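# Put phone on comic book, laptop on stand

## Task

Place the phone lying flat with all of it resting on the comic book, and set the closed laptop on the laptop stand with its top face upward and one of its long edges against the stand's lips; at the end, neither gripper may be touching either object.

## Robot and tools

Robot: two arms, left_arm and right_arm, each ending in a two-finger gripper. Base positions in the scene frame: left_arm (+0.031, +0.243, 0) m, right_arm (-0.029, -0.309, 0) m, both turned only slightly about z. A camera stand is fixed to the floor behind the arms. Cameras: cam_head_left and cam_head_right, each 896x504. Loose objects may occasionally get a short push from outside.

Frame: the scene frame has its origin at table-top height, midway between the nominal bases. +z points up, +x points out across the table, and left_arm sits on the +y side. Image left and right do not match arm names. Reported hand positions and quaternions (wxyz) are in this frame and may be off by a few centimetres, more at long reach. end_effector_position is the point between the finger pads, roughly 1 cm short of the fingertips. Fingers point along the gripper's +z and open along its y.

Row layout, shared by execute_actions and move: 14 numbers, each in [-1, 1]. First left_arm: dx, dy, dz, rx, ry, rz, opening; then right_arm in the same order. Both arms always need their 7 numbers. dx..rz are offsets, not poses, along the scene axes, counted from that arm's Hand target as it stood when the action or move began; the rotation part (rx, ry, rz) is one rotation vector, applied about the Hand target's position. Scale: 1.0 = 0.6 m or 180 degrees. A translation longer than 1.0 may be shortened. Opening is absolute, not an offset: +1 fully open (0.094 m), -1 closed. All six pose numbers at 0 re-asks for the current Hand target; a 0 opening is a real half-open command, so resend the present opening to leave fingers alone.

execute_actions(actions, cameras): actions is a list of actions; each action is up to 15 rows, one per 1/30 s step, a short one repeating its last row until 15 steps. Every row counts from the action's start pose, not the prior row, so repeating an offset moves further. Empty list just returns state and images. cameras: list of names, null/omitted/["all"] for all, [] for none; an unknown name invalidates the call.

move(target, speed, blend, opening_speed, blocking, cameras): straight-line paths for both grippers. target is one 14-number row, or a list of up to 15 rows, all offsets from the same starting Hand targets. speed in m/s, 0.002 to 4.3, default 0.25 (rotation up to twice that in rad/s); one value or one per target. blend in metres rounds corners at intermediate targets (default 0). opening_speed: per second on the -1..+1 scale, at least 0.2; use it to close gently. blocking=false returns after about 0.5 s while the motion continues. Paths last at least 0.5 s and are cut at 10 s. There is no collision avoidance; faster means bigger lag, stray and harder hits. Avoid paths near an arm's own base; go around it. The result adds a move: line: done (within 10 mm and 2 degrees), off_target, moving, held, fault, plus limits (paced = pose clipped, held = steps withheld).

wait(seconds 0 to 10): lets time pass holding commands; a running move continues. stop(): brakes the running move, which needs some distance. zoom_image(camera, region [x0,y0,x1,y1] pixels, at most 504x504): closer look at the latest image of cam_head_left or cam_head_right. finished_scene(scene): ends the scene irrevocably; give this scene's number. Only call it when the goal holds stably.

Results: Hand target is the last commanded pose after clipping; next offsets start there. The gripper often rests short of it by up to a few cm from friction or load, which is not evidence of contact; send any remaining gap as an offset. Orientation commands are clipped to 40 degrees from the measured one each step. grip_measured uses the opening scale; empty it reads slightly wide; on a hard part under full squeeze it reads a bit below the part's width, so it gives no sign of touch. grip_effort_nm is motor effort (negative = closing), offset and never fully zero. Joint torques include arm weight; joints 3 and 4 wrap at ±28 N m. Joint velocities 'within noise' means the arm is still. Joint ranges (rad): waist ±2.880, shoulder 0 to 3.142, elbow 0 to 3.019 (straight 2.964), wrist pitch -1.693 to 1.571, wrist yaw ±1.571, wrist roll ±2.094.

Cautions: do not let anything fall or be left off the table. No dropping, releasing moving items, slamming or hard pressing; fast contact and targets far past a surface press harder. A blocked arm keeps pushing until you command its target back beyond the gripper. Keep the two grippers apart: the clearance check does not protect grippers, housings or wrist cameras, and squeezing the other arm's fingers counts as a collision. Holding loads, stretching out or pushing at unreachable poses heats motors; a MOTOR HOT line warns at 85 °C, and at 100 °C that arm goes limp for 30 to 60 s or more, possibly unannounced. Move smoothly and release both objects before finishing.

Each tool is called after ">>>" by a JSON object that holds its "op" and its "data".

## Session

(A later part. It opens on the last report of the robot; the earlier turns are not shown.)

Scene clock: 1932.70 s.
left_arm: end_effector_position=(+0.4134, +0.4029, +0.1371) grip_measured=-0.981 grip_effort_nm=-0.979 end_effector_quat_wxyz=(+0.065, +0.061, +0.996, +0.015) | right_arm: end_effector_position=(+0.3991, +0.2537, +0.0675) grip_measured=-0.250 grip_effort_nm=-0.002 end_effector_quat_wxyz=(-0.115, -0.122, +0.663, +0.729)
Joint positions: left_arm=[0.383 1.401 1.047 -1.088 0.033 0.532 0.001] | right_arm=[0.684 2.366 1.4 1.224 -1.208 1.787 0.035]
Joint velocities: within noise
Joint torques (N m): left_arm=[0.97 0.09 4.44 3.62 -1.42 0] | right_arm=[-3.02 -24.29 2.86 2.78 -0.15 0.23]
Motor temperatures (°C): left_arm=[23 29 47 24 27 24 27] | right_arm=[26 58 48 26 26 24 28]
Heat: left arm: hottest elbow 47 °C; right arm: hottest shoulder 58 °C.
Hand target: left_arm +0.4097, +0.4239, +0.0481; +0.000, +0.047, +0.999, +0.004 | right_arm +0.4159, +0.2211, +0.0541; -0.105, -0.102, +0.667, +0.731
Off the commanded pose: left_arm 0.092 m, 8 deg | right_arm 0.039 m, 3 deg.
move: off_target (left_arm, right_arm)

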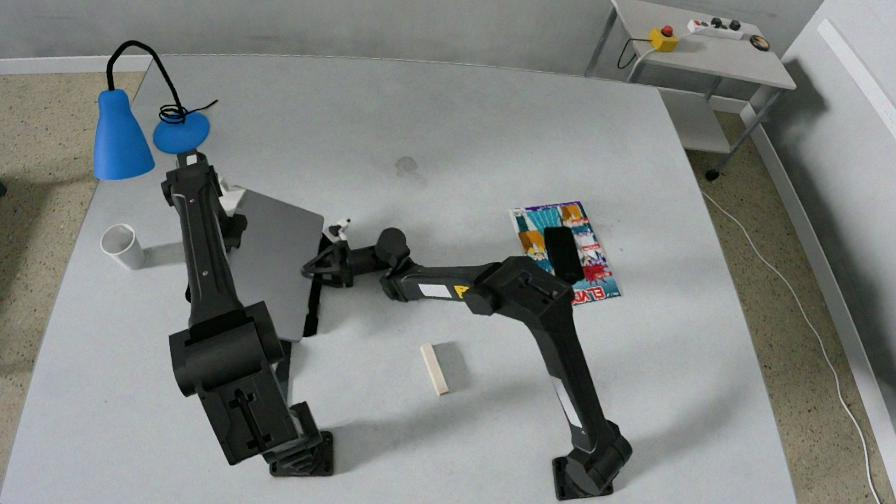

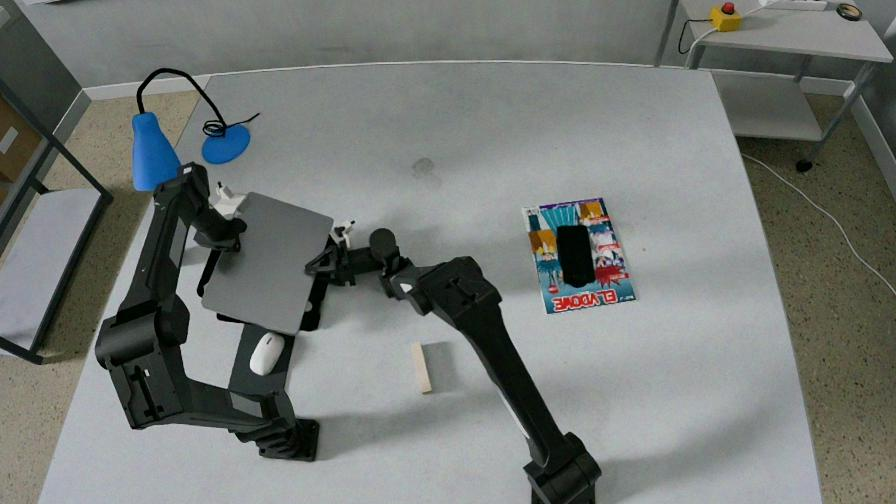

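>>> {"op": "move", "data": {"target": [[0,-0.03,0.08,0,0,0,-1,-0.02,0.05,0.01,0,0,0,-0.25],[0,-0.03,0.08,0,0,0,-1,-0.02,0.05,0.01,0,0,0,0.2]], "speed": [0.05,0.06], "opening_speed": 0.4, "cameras": ["cam_head_left","cam_head_right"]}}

>>> {"op": "zoom_image", "data": {"camera": "cam_head_right", "region": [150, 150, 390, 350]}}

>>> {"op": "zoom_image", "data": {"camera": "cam_head_left", "region": [180, 160, 420, 360]}}

Scene clock: 1943.97 s.
left_arm: end_effector_position=(+0.4141, +0.4002, +0.1386) grip_measured=-0.981 grip_effort_nm=-0.979 end_effector_quat_wxyz=(+0.049, +0.055, +0.997, +0.017) | right_arm: end_effector_position=(+0.4015, +0.2548, +0.0742) grip_measured=+0.197 grip_effort_nm=0.115 end_effector_quat_wxyz=(-0.100, -0.122, +0.661, +0.734)
Joint positions: left_arm=[0.367 1.414 1.067 -1.12 0.013 0.505 0.001] | right_arm=[0.685 2.354 1.394 1.221 -1.186 1.767 0.056]
Joint velocities: within noise
Joint torques (N m): left_arm=[-0.5 -5.13 9.01 0.65 -0.77 -0.1] | right_arm=[0.21 -23.53 4.94 1.11 0.64 0.16]
Motor temperatures (°C): left_arm=[23 29 45 24 29 24 28] | right_arm=[26 56 46 26 26 24 28]
Heat: left arm: hottest elbow 45 °C; right arm: hottest shoulder 56 °C.
Hand target: left_arm +0.4098, +0.4058, +0.0961; +0.000, +0.047, +0.999, +0.004 | right_arm +0.4040, +0.2510, +0.0601; -0.105, -0.103, +0.667, +0.731
Off the commanded pose: left_arm 0.043 m, 6 deg | right_arm 0.015 m, 2 deg.
move: off_target (left_arm, right_arm)

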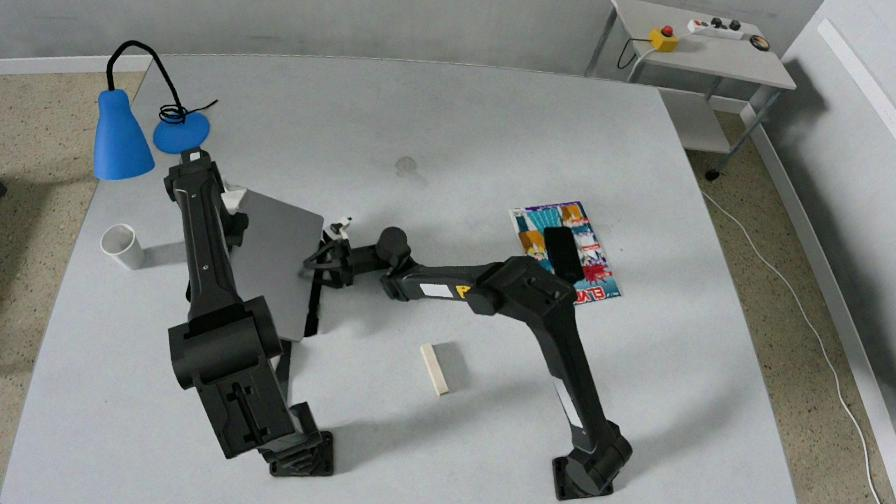

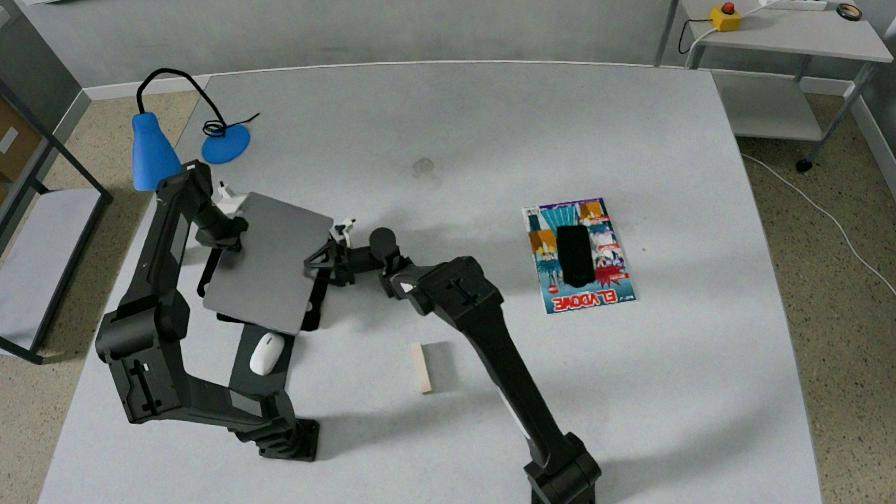

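Scaled by 2.100.

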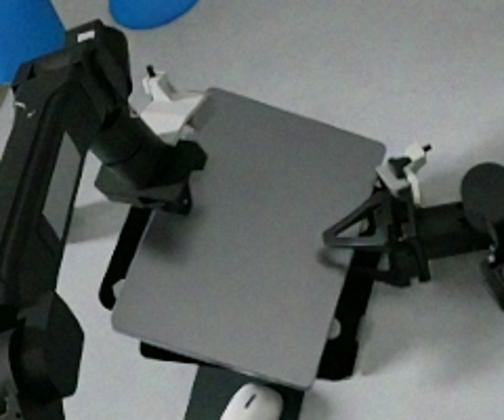

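Scaled by 2.100.

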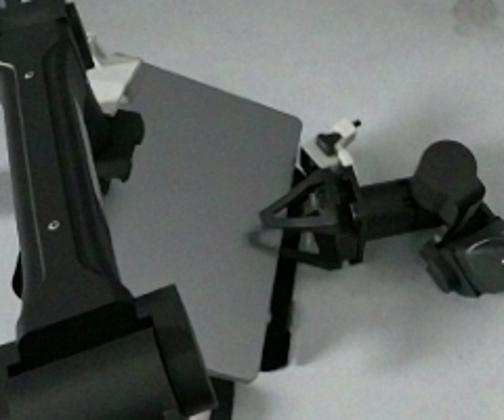

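>>> {"op": "move", "data": {"target": [0,0,0,0,0,0,-1,0,-0.15,-0.01,0,0,0,0.2], "speed": 0.08, "cameras": ["cam_head_left","cam_head_right"]}}

>>> {"op": "zoom_image", "data": {"camera": "cam_head_right", "region": [150, 150, 390, 350]}}

>>> {"op": "zoom_image", "data": {"camera": "cam_head_left", "region": [180, 160, 420, 360]}}

Scene clock: 1949.60 s.
left_arm: end_effector_position=(+0.4129, +0.3908, +0.1312) grip_measured=-0.981 grip_effort_nm=-0.979 end_effector_quat_wxyz=(+0.035, +0.062, +0.997, +0.004) | right_arm: end_effector_position=(+0.4051, +0.1743, +0.0753) grip_measured=+0.200 grip_effort_nm=-0.017 end_effector_quat_wxyz=(-0.097, -0.122, +0.660, +0.735)
Joint positions: left_arm=[0.352 1.432 1.067 -1.139 0.023 0.503 0.001] | right_arm=[0.575 2.307 1.246 1.423 -1.286 1.868 0.056]
Joint velocities: within noise
Joint torques (N m): left_arm=[1.14 -6.36 8.92 1.33 -1.12 -0.07] | right_arm=[-0.62 -21.25 2.85 1.63 0.13 0.12]
Motor temperatures (°C): left_arm=[23 29 44 24 29 24 28] | right_arm=[26 56 46 26 26 24 28]
Heat: left arm: hottest elbow 44 °C; right arm: hottest shoulder 56 °C.
Hand target: left_arm +0.4097, +0.4059, +0.0961; +0.000, +0.047, +0.999, +0.004 | right_arm +0.4040, +0.1611, +0.0544; -0.105, -0.103, +0.667, +0.731
Off the commanded pose: left_arm 0.038 m, 4 deg | right_arm 0.025 m, 3 deg.
move: off_target (left_arm, right_arm)

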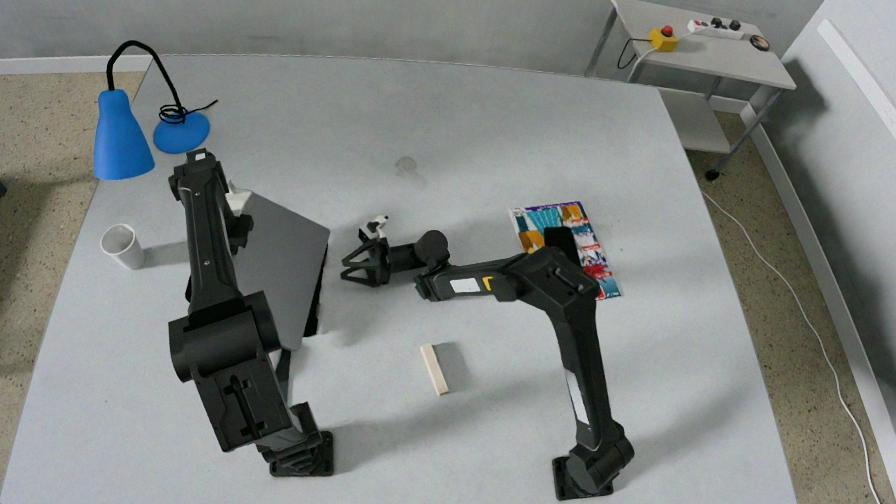

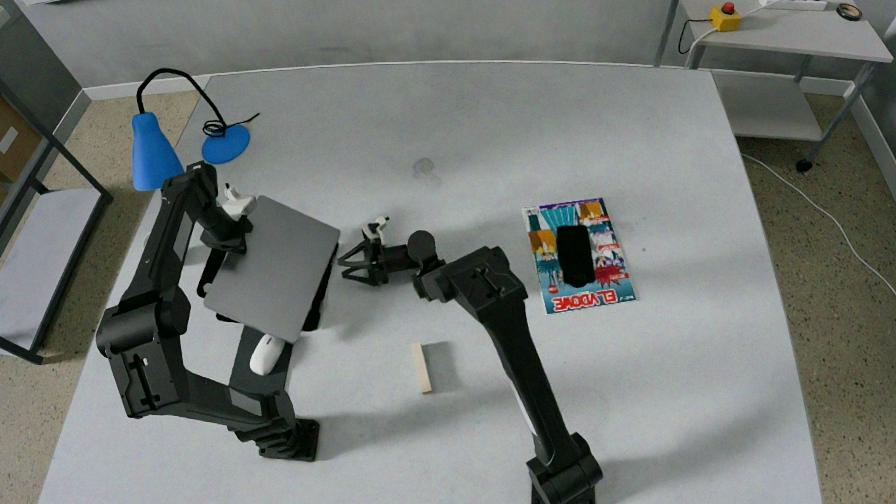

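Scaled by 2.100.

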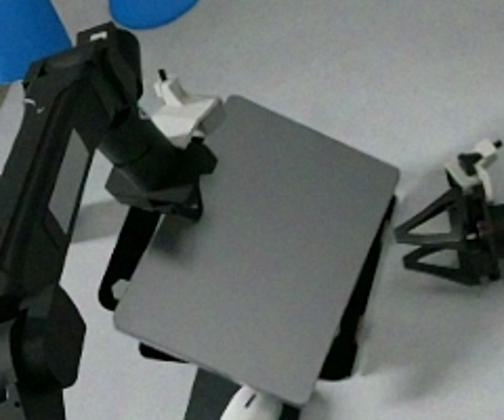

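Scaled by 2.100.

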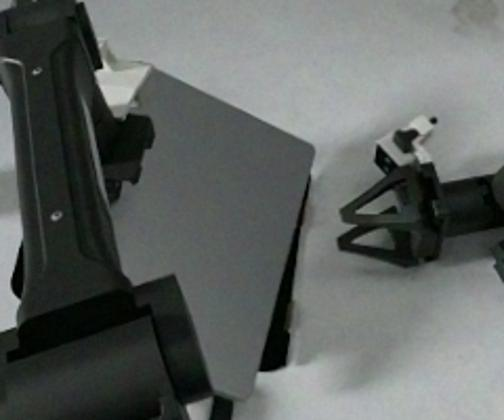

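>>> {"op": "move", "data": {"target": [[0,0,0,0,0,0,-1,0.02,-0.04,0.03,0,0,-0.05,0.2],[0,0,0,0,0,0,-1,0.12,-0.04,0.03,0,0,-0.07,-1],[0,0,0,0,0,0,-1,0.12,-0.02,-0.025,0,0,-0.07,-1]], "speed": 0.12, "cameras": ["cam_head_left","cam_head_right"]}}

>>> {"op": "zoom_image", "data": {"camera": "cam_head_right", "region": [190, 170, 390, 370]}}

>>> {"op": "zoom_image", "data": {"camera": "cam_head_left", "region": [220, 180, 420, 380]}}

Scene clock: 1970.87 s.
left_arm: end_effector_position=(+0.4129, +0.3908, +0.1312) grip_measured=-0.981 grip_effort_nm=-0.979 end_effector_quat_wxyz=(+0.035, +0.062, +0.997, +0.004) | right_arm: end_effector_position=(+0.4755, +0.1391, +0.0664) grip_measured=-0.991 grip_effort_nm=-0.486 end_effector_quat_wxyz=(-0.015, -0.032, +0.671, +0.741)
Joint positions: left_arm=[0.352 1.432 1.067 -1.139 0.023 0.503 0.001] | right_arm=[0.486 2.306 1.246 1.293 -1.136 1.755 0]
Joint velocities: within noise
Joint torques (N m): left_arm=[-0.03 -6.3 8.85 1.26 -1.13 0.03] | right_arm=[1.38 -18.49 7.31 1.39 0.22 0.06]
Motor temperatures (°C): left_arm=[23 28 43 24 29 24 28] | right_arm=[26 53 44 26 26 24 28]
Heat: left arm: hottest elbow 43 °C; right arm: hottest shoulder 53 °C.
Hand target: left_arm +0.4097, +0.4059, +0.0961; +0.000, +0.047, +0.999, +0.004 | right_arm +0.4759, +0.1491, +0.0391; -0.025, -0.029, +0.674, +0.738
Off the commanded pose: left_arm 0.038 m, 4 deg | right_arm 0.029 m, 1 deg.
move: off_target (left_arm, right_arm); target 2's new opening was sent with right_arm's hand 0.014 m and 1 deg from that target

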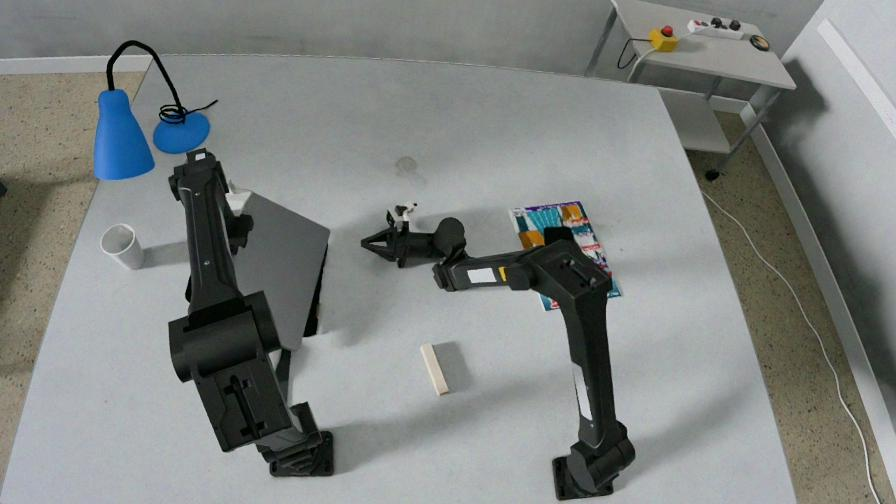

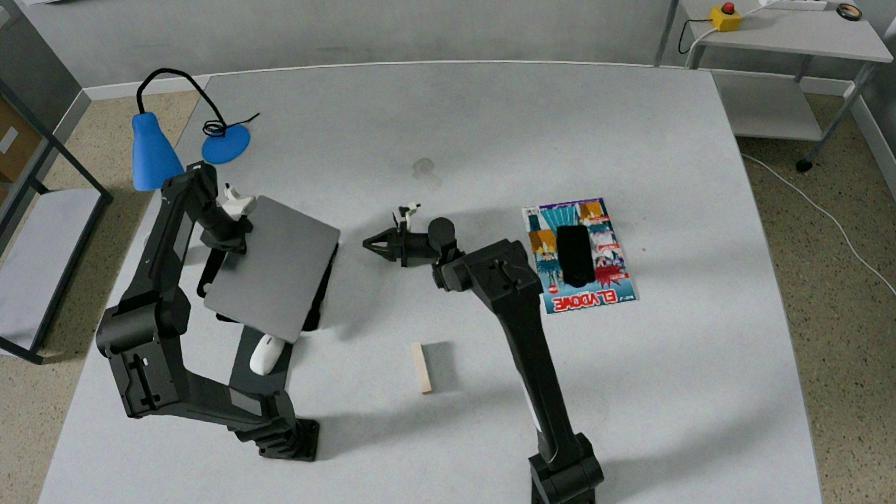

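Scaled by 2.520.

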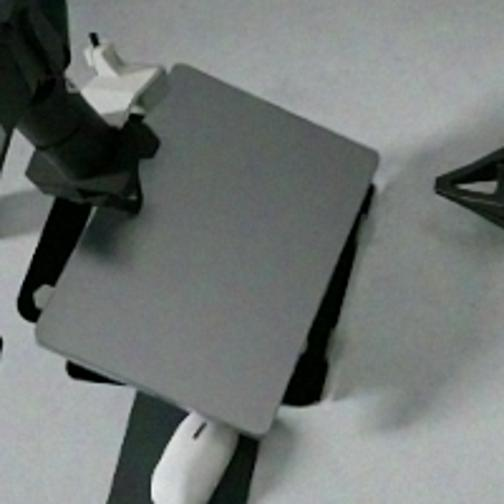

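Scaled by 2.520.

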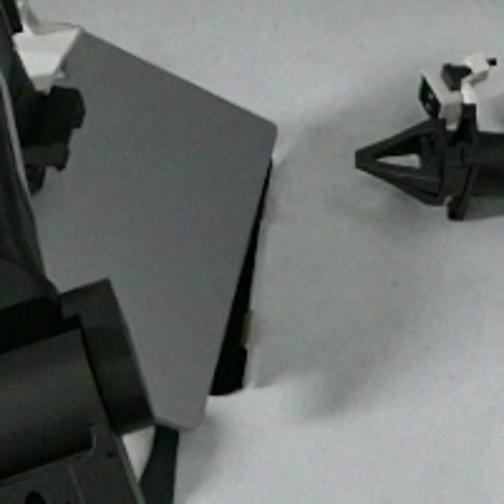

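>>> {"op": "move", "data": {"target": [[0,0,0,0,0,0,-1,0,0.05,-0.03,0,0,0,-1],[0,0,0,0,0,0,-1,0,0.13,-0.03,0,0,0,-1]], "speed": 0.08, "cameras": ["cam_head_left","cam_head_right"]}}

>>> {"op": "zoom_image", "data": {"camera": "cam_head_right", "region": [190, 170, 390, 370]}}

>>> {"op": "zoom_image", "data": {"camera": "cam_head_left", "region": [220, 180, 420, 380]}}

Scene clock: 1977.40 s.
left_arm: end_effector_position=(+0.4129, +0.3908, +0.1312) grip_measured=-0.981 grip_effort_nm=-0.979 end_effector_quat_wxyz=(+0.035, +0.062, +0.997, +0.004) | right_arm: end_effector_position=(+0.4813, +0.2111, +0.0706) grip_measured=-0.991 grip_effort_nm=-0.491 end_effector_quat_wxyz=(-0.002, -0.039, +0.662, +0.748)
Joint positions: left_arm=[0.352 1.432 1.067 -1.139 0.023 0.503 0.001] | right_arm=[0.585 2.362 1.39 1.207 -1.031 1.717 0]
Joint velocities: within noise
Joint torques (N m): left_arm=[0.09 -6.83 8.83 1.13 -1.1 -0.02] | right_arm=[2.02 -18.14 7.98 1.01 0.19 0.03]
Motor temperatures (°C): left_arm=[23 28 43 24 29 24 28] | right_arm=[26 53 44 26 26 24 28]
Heat: left arm: hottest elbow 43 °C; right arm: hottest shoulder 53 °C.
Hand target: left_arm +0.4097, +0.4059, +0.0961; +0.000, +0.047, +0.999, +0.004 | right_arm +0.4758, +0.2271, +0.0211; -0.025, -0.029, +0.674, +0.738
Off the commanded pose: left_arm 0.038 m, 4 deg | right_arm 0.052 m, 3 deg.
move: off_target (left_arm, right_arm)

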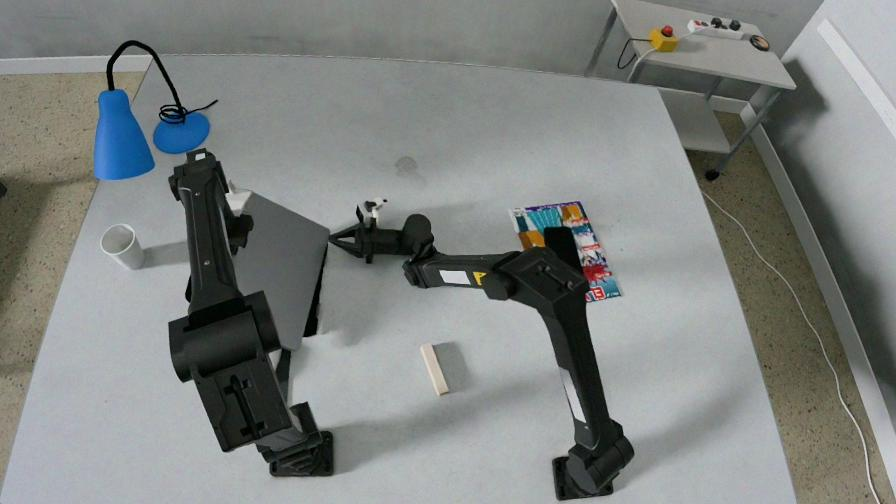

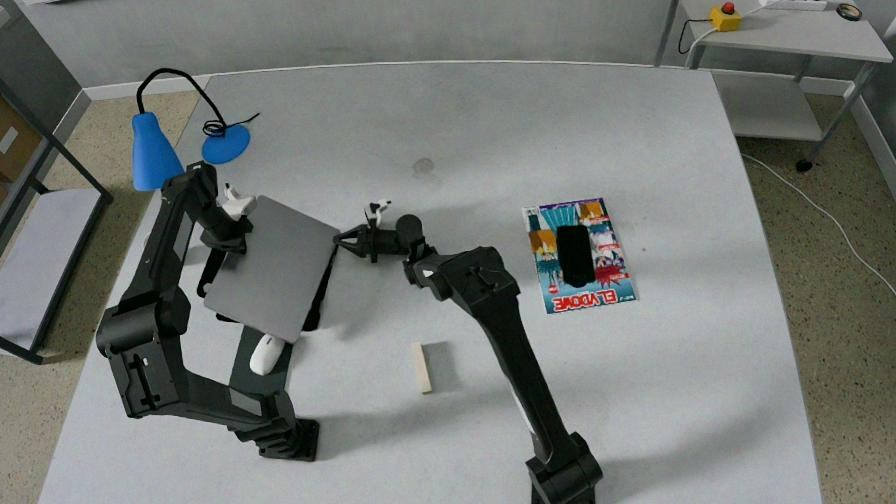

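Scaled by 2.520.

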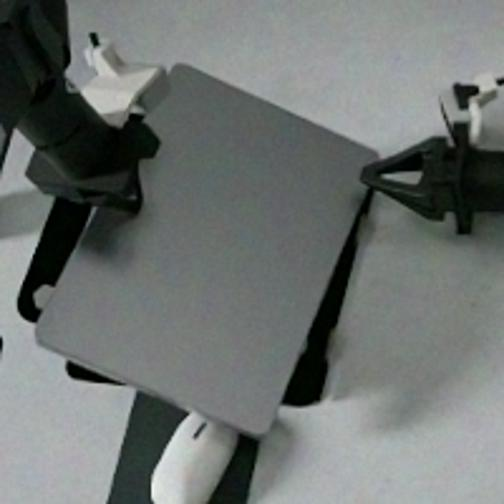

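Scaled by 2.520.

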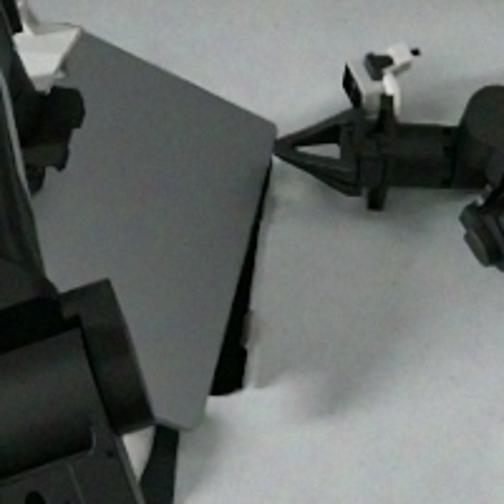

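>>> {"op": "move", "data": {"target": [[0,0,0,0,0,0,-1,0,-0.06,0.0,0,0,0,-1],[0,0,0,0,0,0,-1,0.0,-0.06,-0.03,0,0,0,-1]], "speed": 0.1, "cameras": ["cam_head_left","cam_head_right"]}}

Scene clock: 1981.53 s.
left_arm: end_effector_position=(+0.4129, +0.3908, +0.1312) grip_measured=-0.981 grip_effort_nm=-0.984 end_effector_quat_wxyz=(+0.035, +0.062, +0.997, +0.004) | right_arm: end_effector_position=(+0.4754, +0.2068, +0.0765) grip_measured=-0.991 grip_effort_nm=-0.496 end_effector_quat_wxyz=(+0.001, -0.068, +0.654, +0.754)
Joint positions: left_arm=[0.352 1.432 1.067 -1.139 0.023 0.503 0.001] | right_arm=[0.579 2.363 1.39 1.261 -1.071 1.719 0]
Joint velocities: within noise
Joint torques (N m): left_arm=[0.56 -6.95 9.09 1.37 -1.11 -0.03] | right_arm=[-0.79 -16.97 4.16 1.87 0.08 0.17]
Motor temperatures (°C): left_arm=[23 28 43 24 30 24 28] | right_arm=[26 53 44 26 26 24 28]
Heat: left arm: hottest elbow 43 °C; right arm: hottest shoulder 53 °C.
Hand target: left_arm +0.4097, +0.4059, +0.0961; +0.000, +0.047, +0.999, +0.004 | right_arm +0.4761, +0.1909, +0.0030; -0.024, -0.029, +0.674, +0.738
Off the commanded pose: left_arm 0.038 m, 4 deg | right_arm 0.075 m, 6 deg.
move: off_target (left_arm, right_arm)

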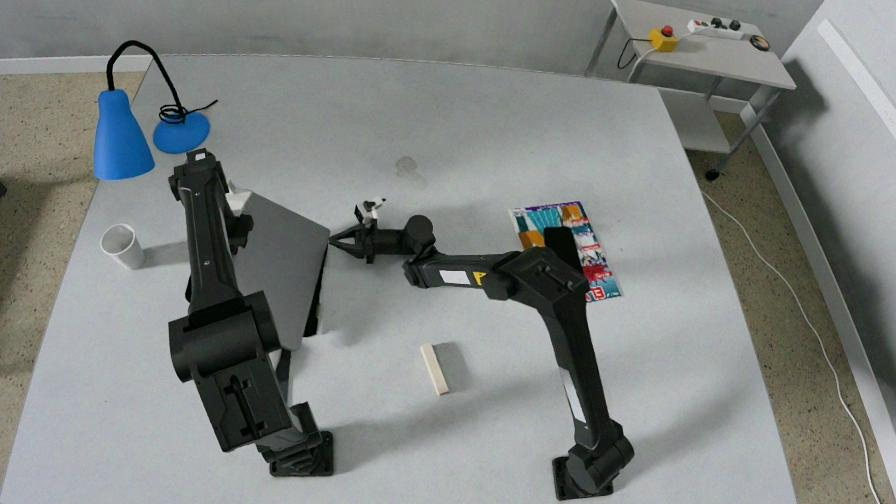

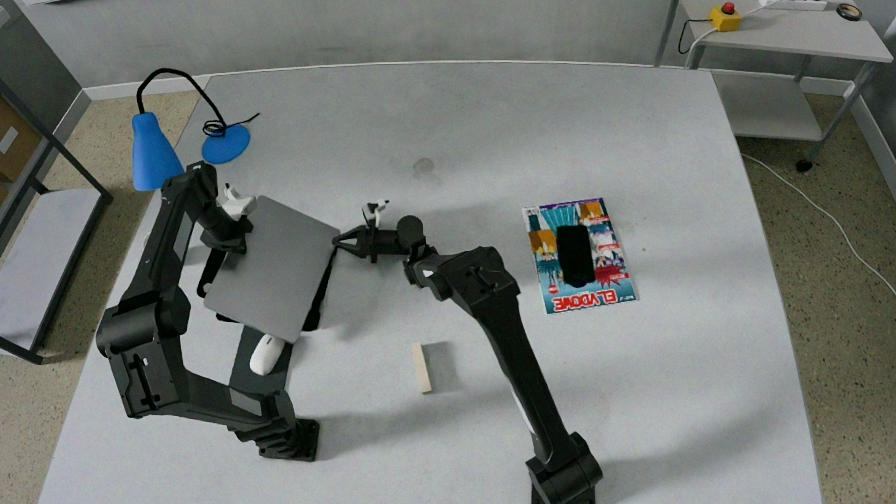

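>>> {"op": "move", "data": {"target": [[0,0,0,0,0,0,-1,0,0.02,0.13,0,0,0,-1],[0,0,0,0,0,0,-1,0.0,-0.05,0.12,0,0,0,-1],[0,0,0,0,0,0,-1,0.0,-0.05,0.035,0,0,0,-1]], "speed": 0.1, "cameras": ["cam_head_left","cam_head_right"]}}

Scene clock: 1985.90 s.
left_arm: end_effector_position=(+0.4129, +0.3908, +0.1312) grip_measured=-0.981 grip_effort_nm=-0.979 end_effector_quat_wxyz=(+0.035, +0.062, +0.997, +0.004) | right_arm: end_effector_position=(+0.4751, +0.1652, +0.0699) grip_measured=-0.991 grip_effort_nm=-0.496 end_effector_quat_wxyz=(-0.008, -0.049, +0.665, +0.745)
Joint positions: left_arm=[0.352 1.432 1.067 -1.139 0.023 0.503 0.001] | right_arm=[0.523 2.327 1.299 1.281 -1.114 1.736 0]
Joint velocities: within noise
Joint torques (N m): left_arm=[0.38 -6.77 9.02 1.31 -1.13 -0.07] | right_arm=[0.09 -17.67 5.75 1.72 0.08 0.14]
Motor temperatures (°C): left_arm=[23 28 42 24 30 24 28] | right_arm=[26 52 44 26 26 24 28]
Heat: left arm: hottest elbow 42 °C; right arm: hottest shoulder 52 °C.
Hand target: left_arm +0.4097, +0.4059, +0.0961; +0.000, +0.047, +0.999, +0.004 | right_arm +0.4759, +0.1611, +0.0242; -0.025, -0.029, +0.674, +0.738
Off the commanded pose: left_arm 0.038 m, 4 deg | right_arm 0.046 m, 3 deg.
move: off_target (left_arm, right_arm)

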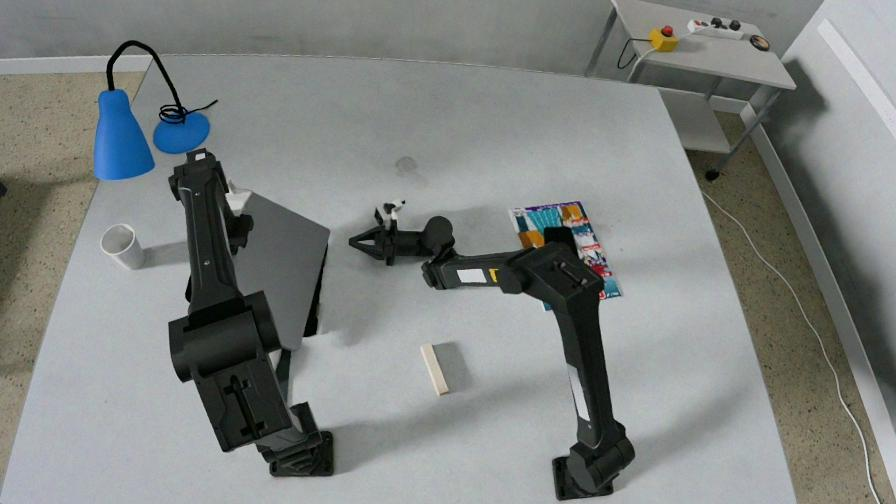

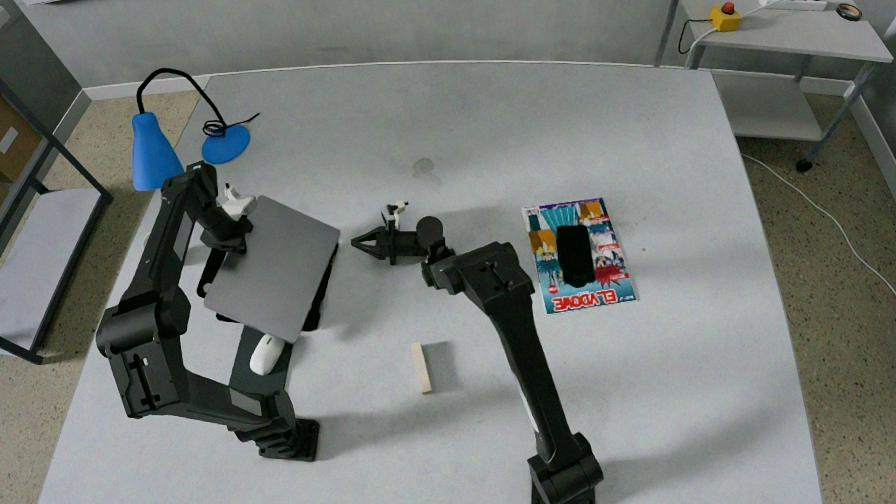

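>>> {"op": "move", "data": {"target": [[0,0,0,0,0,0,-1,0,0,0.09,-0.12,0,0,-1],[0,0,0,0,0,0,-1,0.0,0,0.02,-0.12,0,0,-1]], "speed": 0.12, "cameras": ["cam_head_left","cam_head_right"]}}

Scene clock: 1992.20 s.
left_arm: end_effector_position=(+0.4129, +0.3908, +0.1312) grip_measured=-0.981 grip_effort_nm=-0.979 end_effector_quat_wxyz=(+0.035, +0.062, +0.997, +0.004) | right_arm: end_effector_position=(+0.4669, +0.1532, +0.0390) grip_measured=-0.991 grip_effort_nm=-0.491 end_effector_quat_wxyz=(-0.039, -0.014, +0.803, +0.594)
Joint positions: left_arm=[0.352 1.432 1.067 -1.139 0.023 0.503 0.001] | right_arm=[0.523 2.117 1.268 0.234 -1.042 1.072 0]
Joint velocities: within noise
Joint torques (N m): left_arm=[0.85 -7.47 8.85 1.35 -1.15 -0.03] | right_arm=[0.73 -21.42 8.94 1.76 -0.22 0.01]
Motor temperatures (°C): left_arm=[23 28 42 24 30 23 28] | right_arm=[26 51 44 26 25 24 28]
Heat: left arm: hottest elbow 42 °C; right arm: hottest shoulder 51 °C.
Hand target: left_arm +0.4097, +0.4059, +0.0961; +0.000, +0.047, +0.999, +0.004 | right_arm +0.4761, +0.1610, +0.0362; -0.029, -0.024, +0.800, +0.598
Off the commanded pose: left_arm 0.038 m, 4 deg | right_arm 0.012 m, 2 deg.
move: off_target (left_arm, right_arm)

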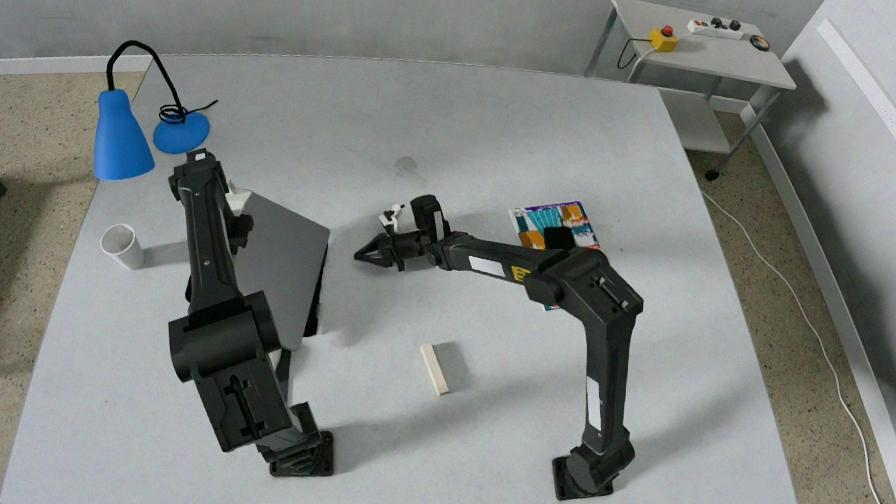

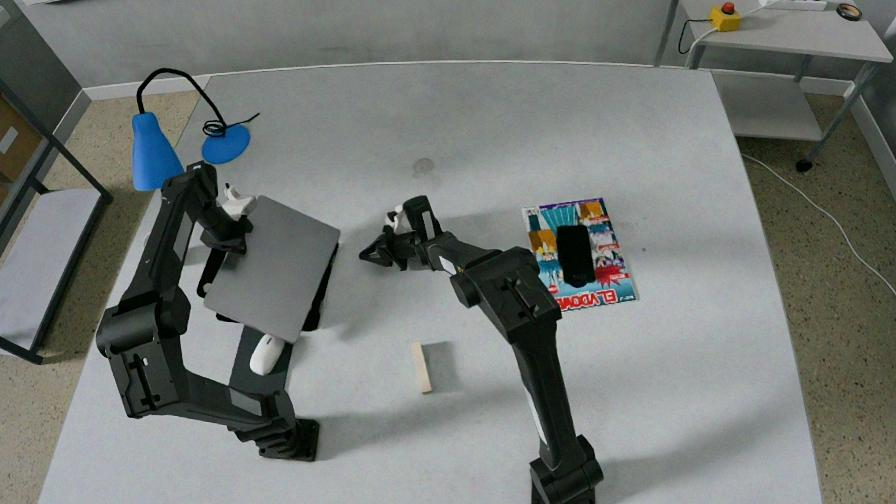

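>>> {"op": "move", "data": {"target": [[0,0,0,0,0,0,-1,0.01,0.05,0.017,0,0,0,-1],[0,0,0,0,0,0,-1,0.01,0.12,0.017,0,0,0,-1]], "speed": 0.08, "cameras": ["cam_head_left","cam_head_right"]}}

>>> {"op": "zoom_image", "data": {"camera": "cam_head_right", "region": [190, 170, 390, 370]}}

>>> {"op": "zoom_image", "data": {"camera": "cam_head_left", "region": [220, 180, 420, 380]}}

Scene clock: 1996.33 s.
left_arm: end_effector_position=(+0.4129, +0.3908, +0.1312) grip_measured=-0.981 grip_effort_nm=-0.984 end_effector_quat_wxyz=(+0.035, +0.062, +0.997, +0.004) | right_arm: end_effector_position=(+0.4715, +0.2182, +0.0464) grip_measured=-0.991 grip_effort_nm=-0.491 end_effector_quat_wxyz=(-0.034, -0.017, +0.804, +0.593)
Joint positions: left_arm=[0.352 1.432 1.067 -1.139 0.023 0.503 0.001] | right_arm=[0.609 2.174 1.396 0.234 -0.965 1.146 0]
Joint velocities: within noise
Joint torques (N m): left_arm=[0.15 -6.07 8.83 1.33 -1.17 -0.05] | right_arm=[1.2 -21.6 10.85 1.5 -0.17 0.18]
Motor temperatures (°C): left_arm=[23 28 42 24 30 23 28] | right_arm=[26 51 44 26 25 24 28]
Heat: left arm: hottest elbow 42 °C; right arm: hottest shoulder 51 °C.
Hand target: left_arm +0.4097, +0.4059, +0.0961; +0.000, +0.047, +0.999, +0.004 | right_arm +0.4819, +0.2331, +0.0463; -0.029, -0.024, +0.800, +0.598
Off the commanded pose: left_arm 0.038 m, 4 deg | right_arm 0.018 m, 1 deg.
move: off_target (left_arm, right_arm)

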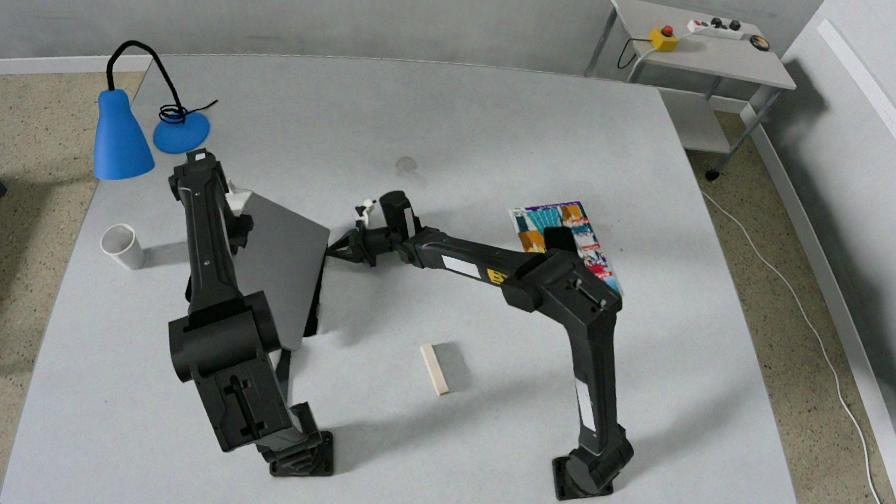

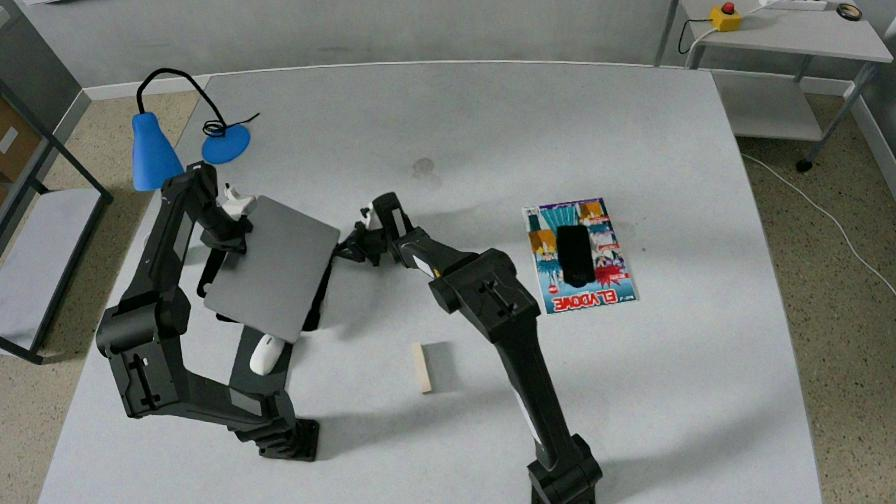

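Scaled by 2.520.

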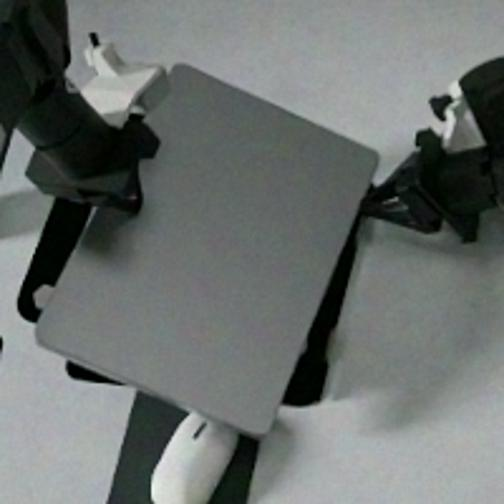

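Scaled by 2.520.

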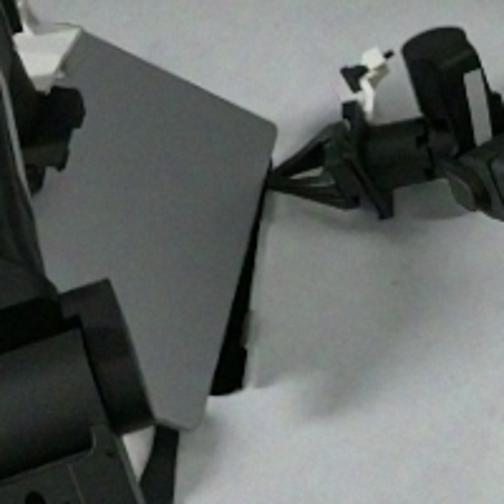

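Contact likely. Push further.

>>> {"op": "move", "data": {"target": [0,0,0,0,0,0,-1,0.0,0.07,0,0,0,0,-1], "speed": 0.06, "cameras": ["cam_head_left","cam_head_right"]}}

>>> {"op": "zoom_image", "data": {"camera": "cam_head_right", "region": [190, 170, 390, 370]}}

>>> {"op": "zoom_image", "data": {"camera": "cam_head_left", "region": [220, 180, 420, 380]}}

Scene clock: 2000.03 s.
left_arm: end_effector_position=(+0.4129, +0.3908, +0.1312) grip_measured=-0.981 grip_effort_nm=-0.979 end_effector_quat_wxyz=(+0.035, +0.062, +0.997, +0.004) | right_arm: end_effector_position=(+0.4801, +0.2556, +0.0607) grip_measured=-0.991 grip_effort_nm=-0.491 end_effector_quat_wxyz=(-0.023, -0.021, +0.800, +0.599)
Joint positions: left_arm=[0.352 1.432 1.067 -1.139 0.023 0.503 0.001] | right_arm=[0.649 2.206 1.489 0.234 -0.923 1.187 0]
Joint velocities: within noise
Joint torques (N m): left_arm=[-0.21 -6.53 8.69 1.03 -1.12 -0.07] | right_arm=[1.96 -21.19 11.14 1.26 -0.04 0.2]
Motor temperatures (°C): left_arm=[23 28 42 24 30 23 28] | right_arm=[26 51 45 26 25 23 28]
Heat: left arm: hottest elbow 42 °C; right arm: hottest shoulder 51 °C.
Hand target: left_arm +0.4098, +0.4058, +0.0961; +0.000, +0.047, +0.999, +0.004 | right_arm +0.4819, +0.2750, +0.0463; -0.029, -0.024, +0.800, +0.598
Off the commanded pose: left_arm 0.038 m, 4 deg | right_arm 0.024 m, 1 deg.
move: off_target (left_arm, right_arm)

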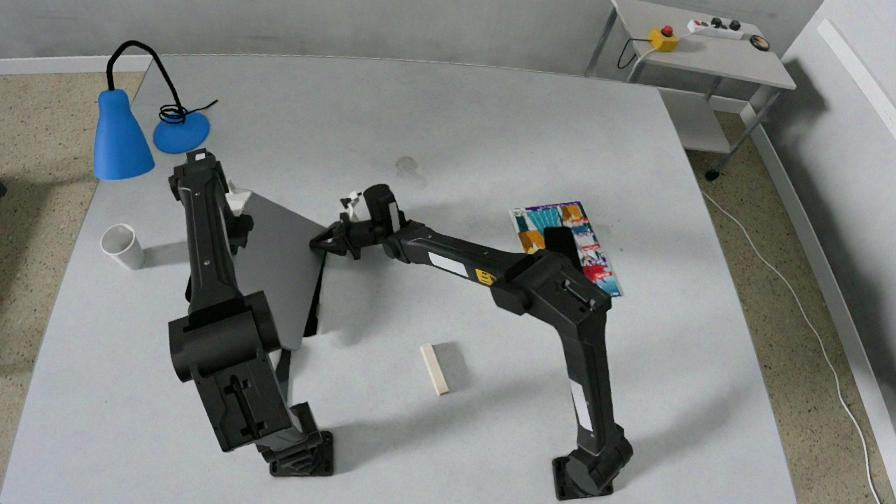

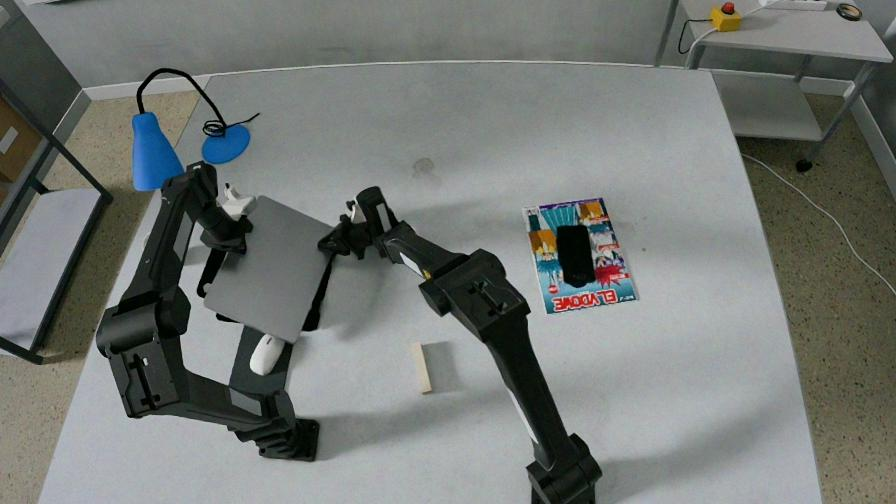

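Scaled by 2.520.

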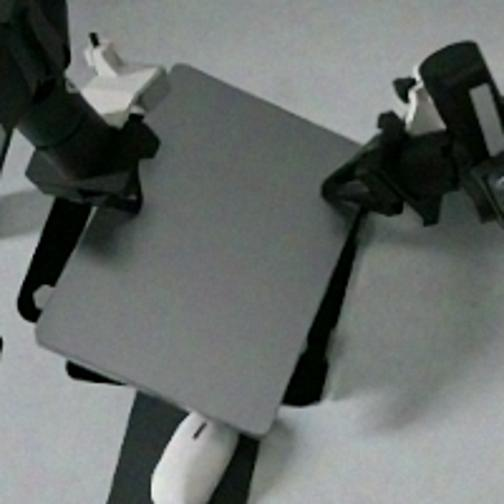

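Scaled by 2.520.

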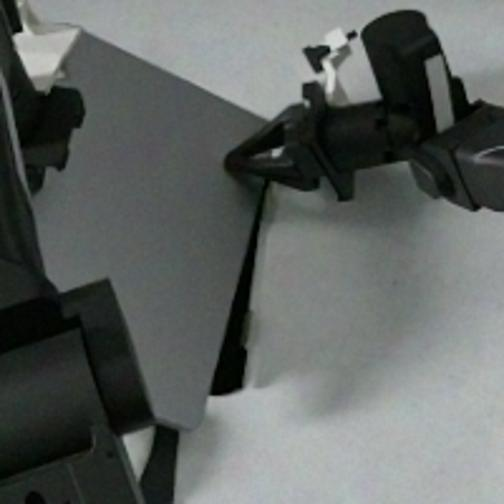

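>>> {"op": "move", "data": {"target": [[0,0,0,0,0,0,-1,0,0,0.15,0,0,0,-1],[0,0,0,0,0,0,-1,0.0,-0.15,0.2,-0.28,0,0,-1],[0,0,0,0,0,0,-1,0.0,-0.15,0.06,-0.28,0,0,-1]], "speed": 0.2, "cameras": ["cam_head_left","cam_head_right"]}}

>>> {"op": "zoom_image", "data": {"camera": "cam_head_right", "region": [190, 170, 390, 370]}}

>>> {"op": "zoom_image", "data": {"camera": "cam_head_left", "region": [220, 180, 420, 380]}}

Scene clock: 2013.37 s.
left_arm: end_effector_position=(+0.4129, +0.3908, +0.1312) grip_measured=-0.981 grip_effort_nm=-0.979 end_effector_quat_wxyz=(+0.035, +0.062, +0.997, +0.004) | right_arm: end_effector_position=(+0.4861, +0.1786, +0.0988) grip_measured=-0.991 grip_effort_nm=-0.491 end_effector_quat_wxyz=(-0.032, -0.001, +0.978, +0.206)
Joint positions: left_arm=[0.352 1.432 1.067 -1.139 0.023 0.503 0.001] | right_arm=[0.667 2.14 1.921 -1.135 -0.361 0.709 0]
Joint velocities: within noise
Joint torques (N m): left_arm=[0.09 -6.65 8.77 1.37 -1.13 -0.02] | right_arm=[1.38 -24.88 8.29 0.85 -0.09 0.07]
Motor temperatures (°C): left_arm=[23 28 41 24 30 23 29] | right_arm=[26 50 47 26 25 23 28]
Heat: left arm: hottest elbow 41 °C; right arm: hottest shoulder 50 °C.
Hand target: left_arm +0.4098, +0.4058, +0.0961; +0.000, +0.047, +0.999, +0.004 | right_arm +0.4818, +0.1851, +0.0824; -0.037, -0.009, +0.979, +0.201
Off the commanded pose: left_arm 0.038 m, 4 deg | right_arm 0.018 m, 1 deg.
move: off_target (left_arm, right_arm)

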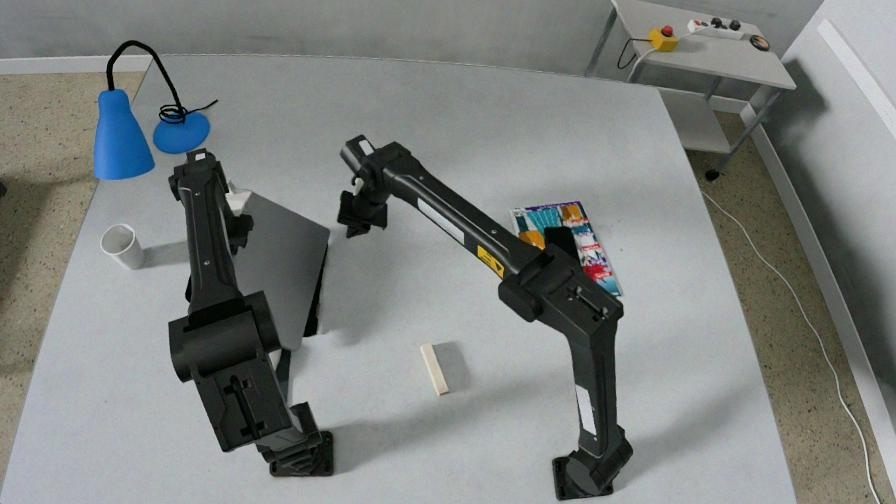

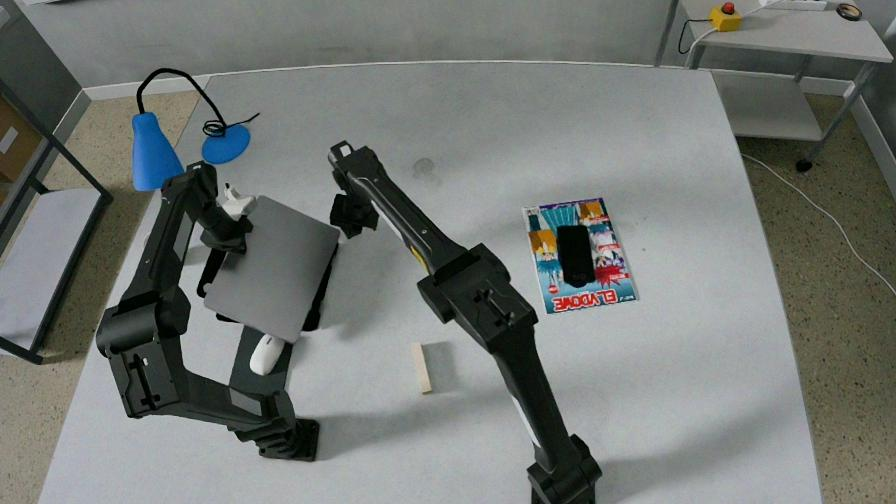

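Scaled by 2.520.

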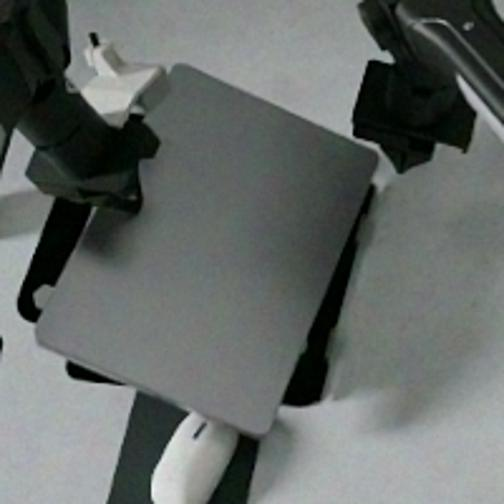

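Scaled by 2.520.

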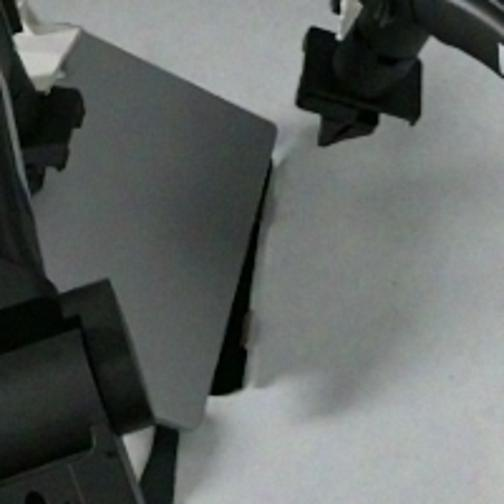

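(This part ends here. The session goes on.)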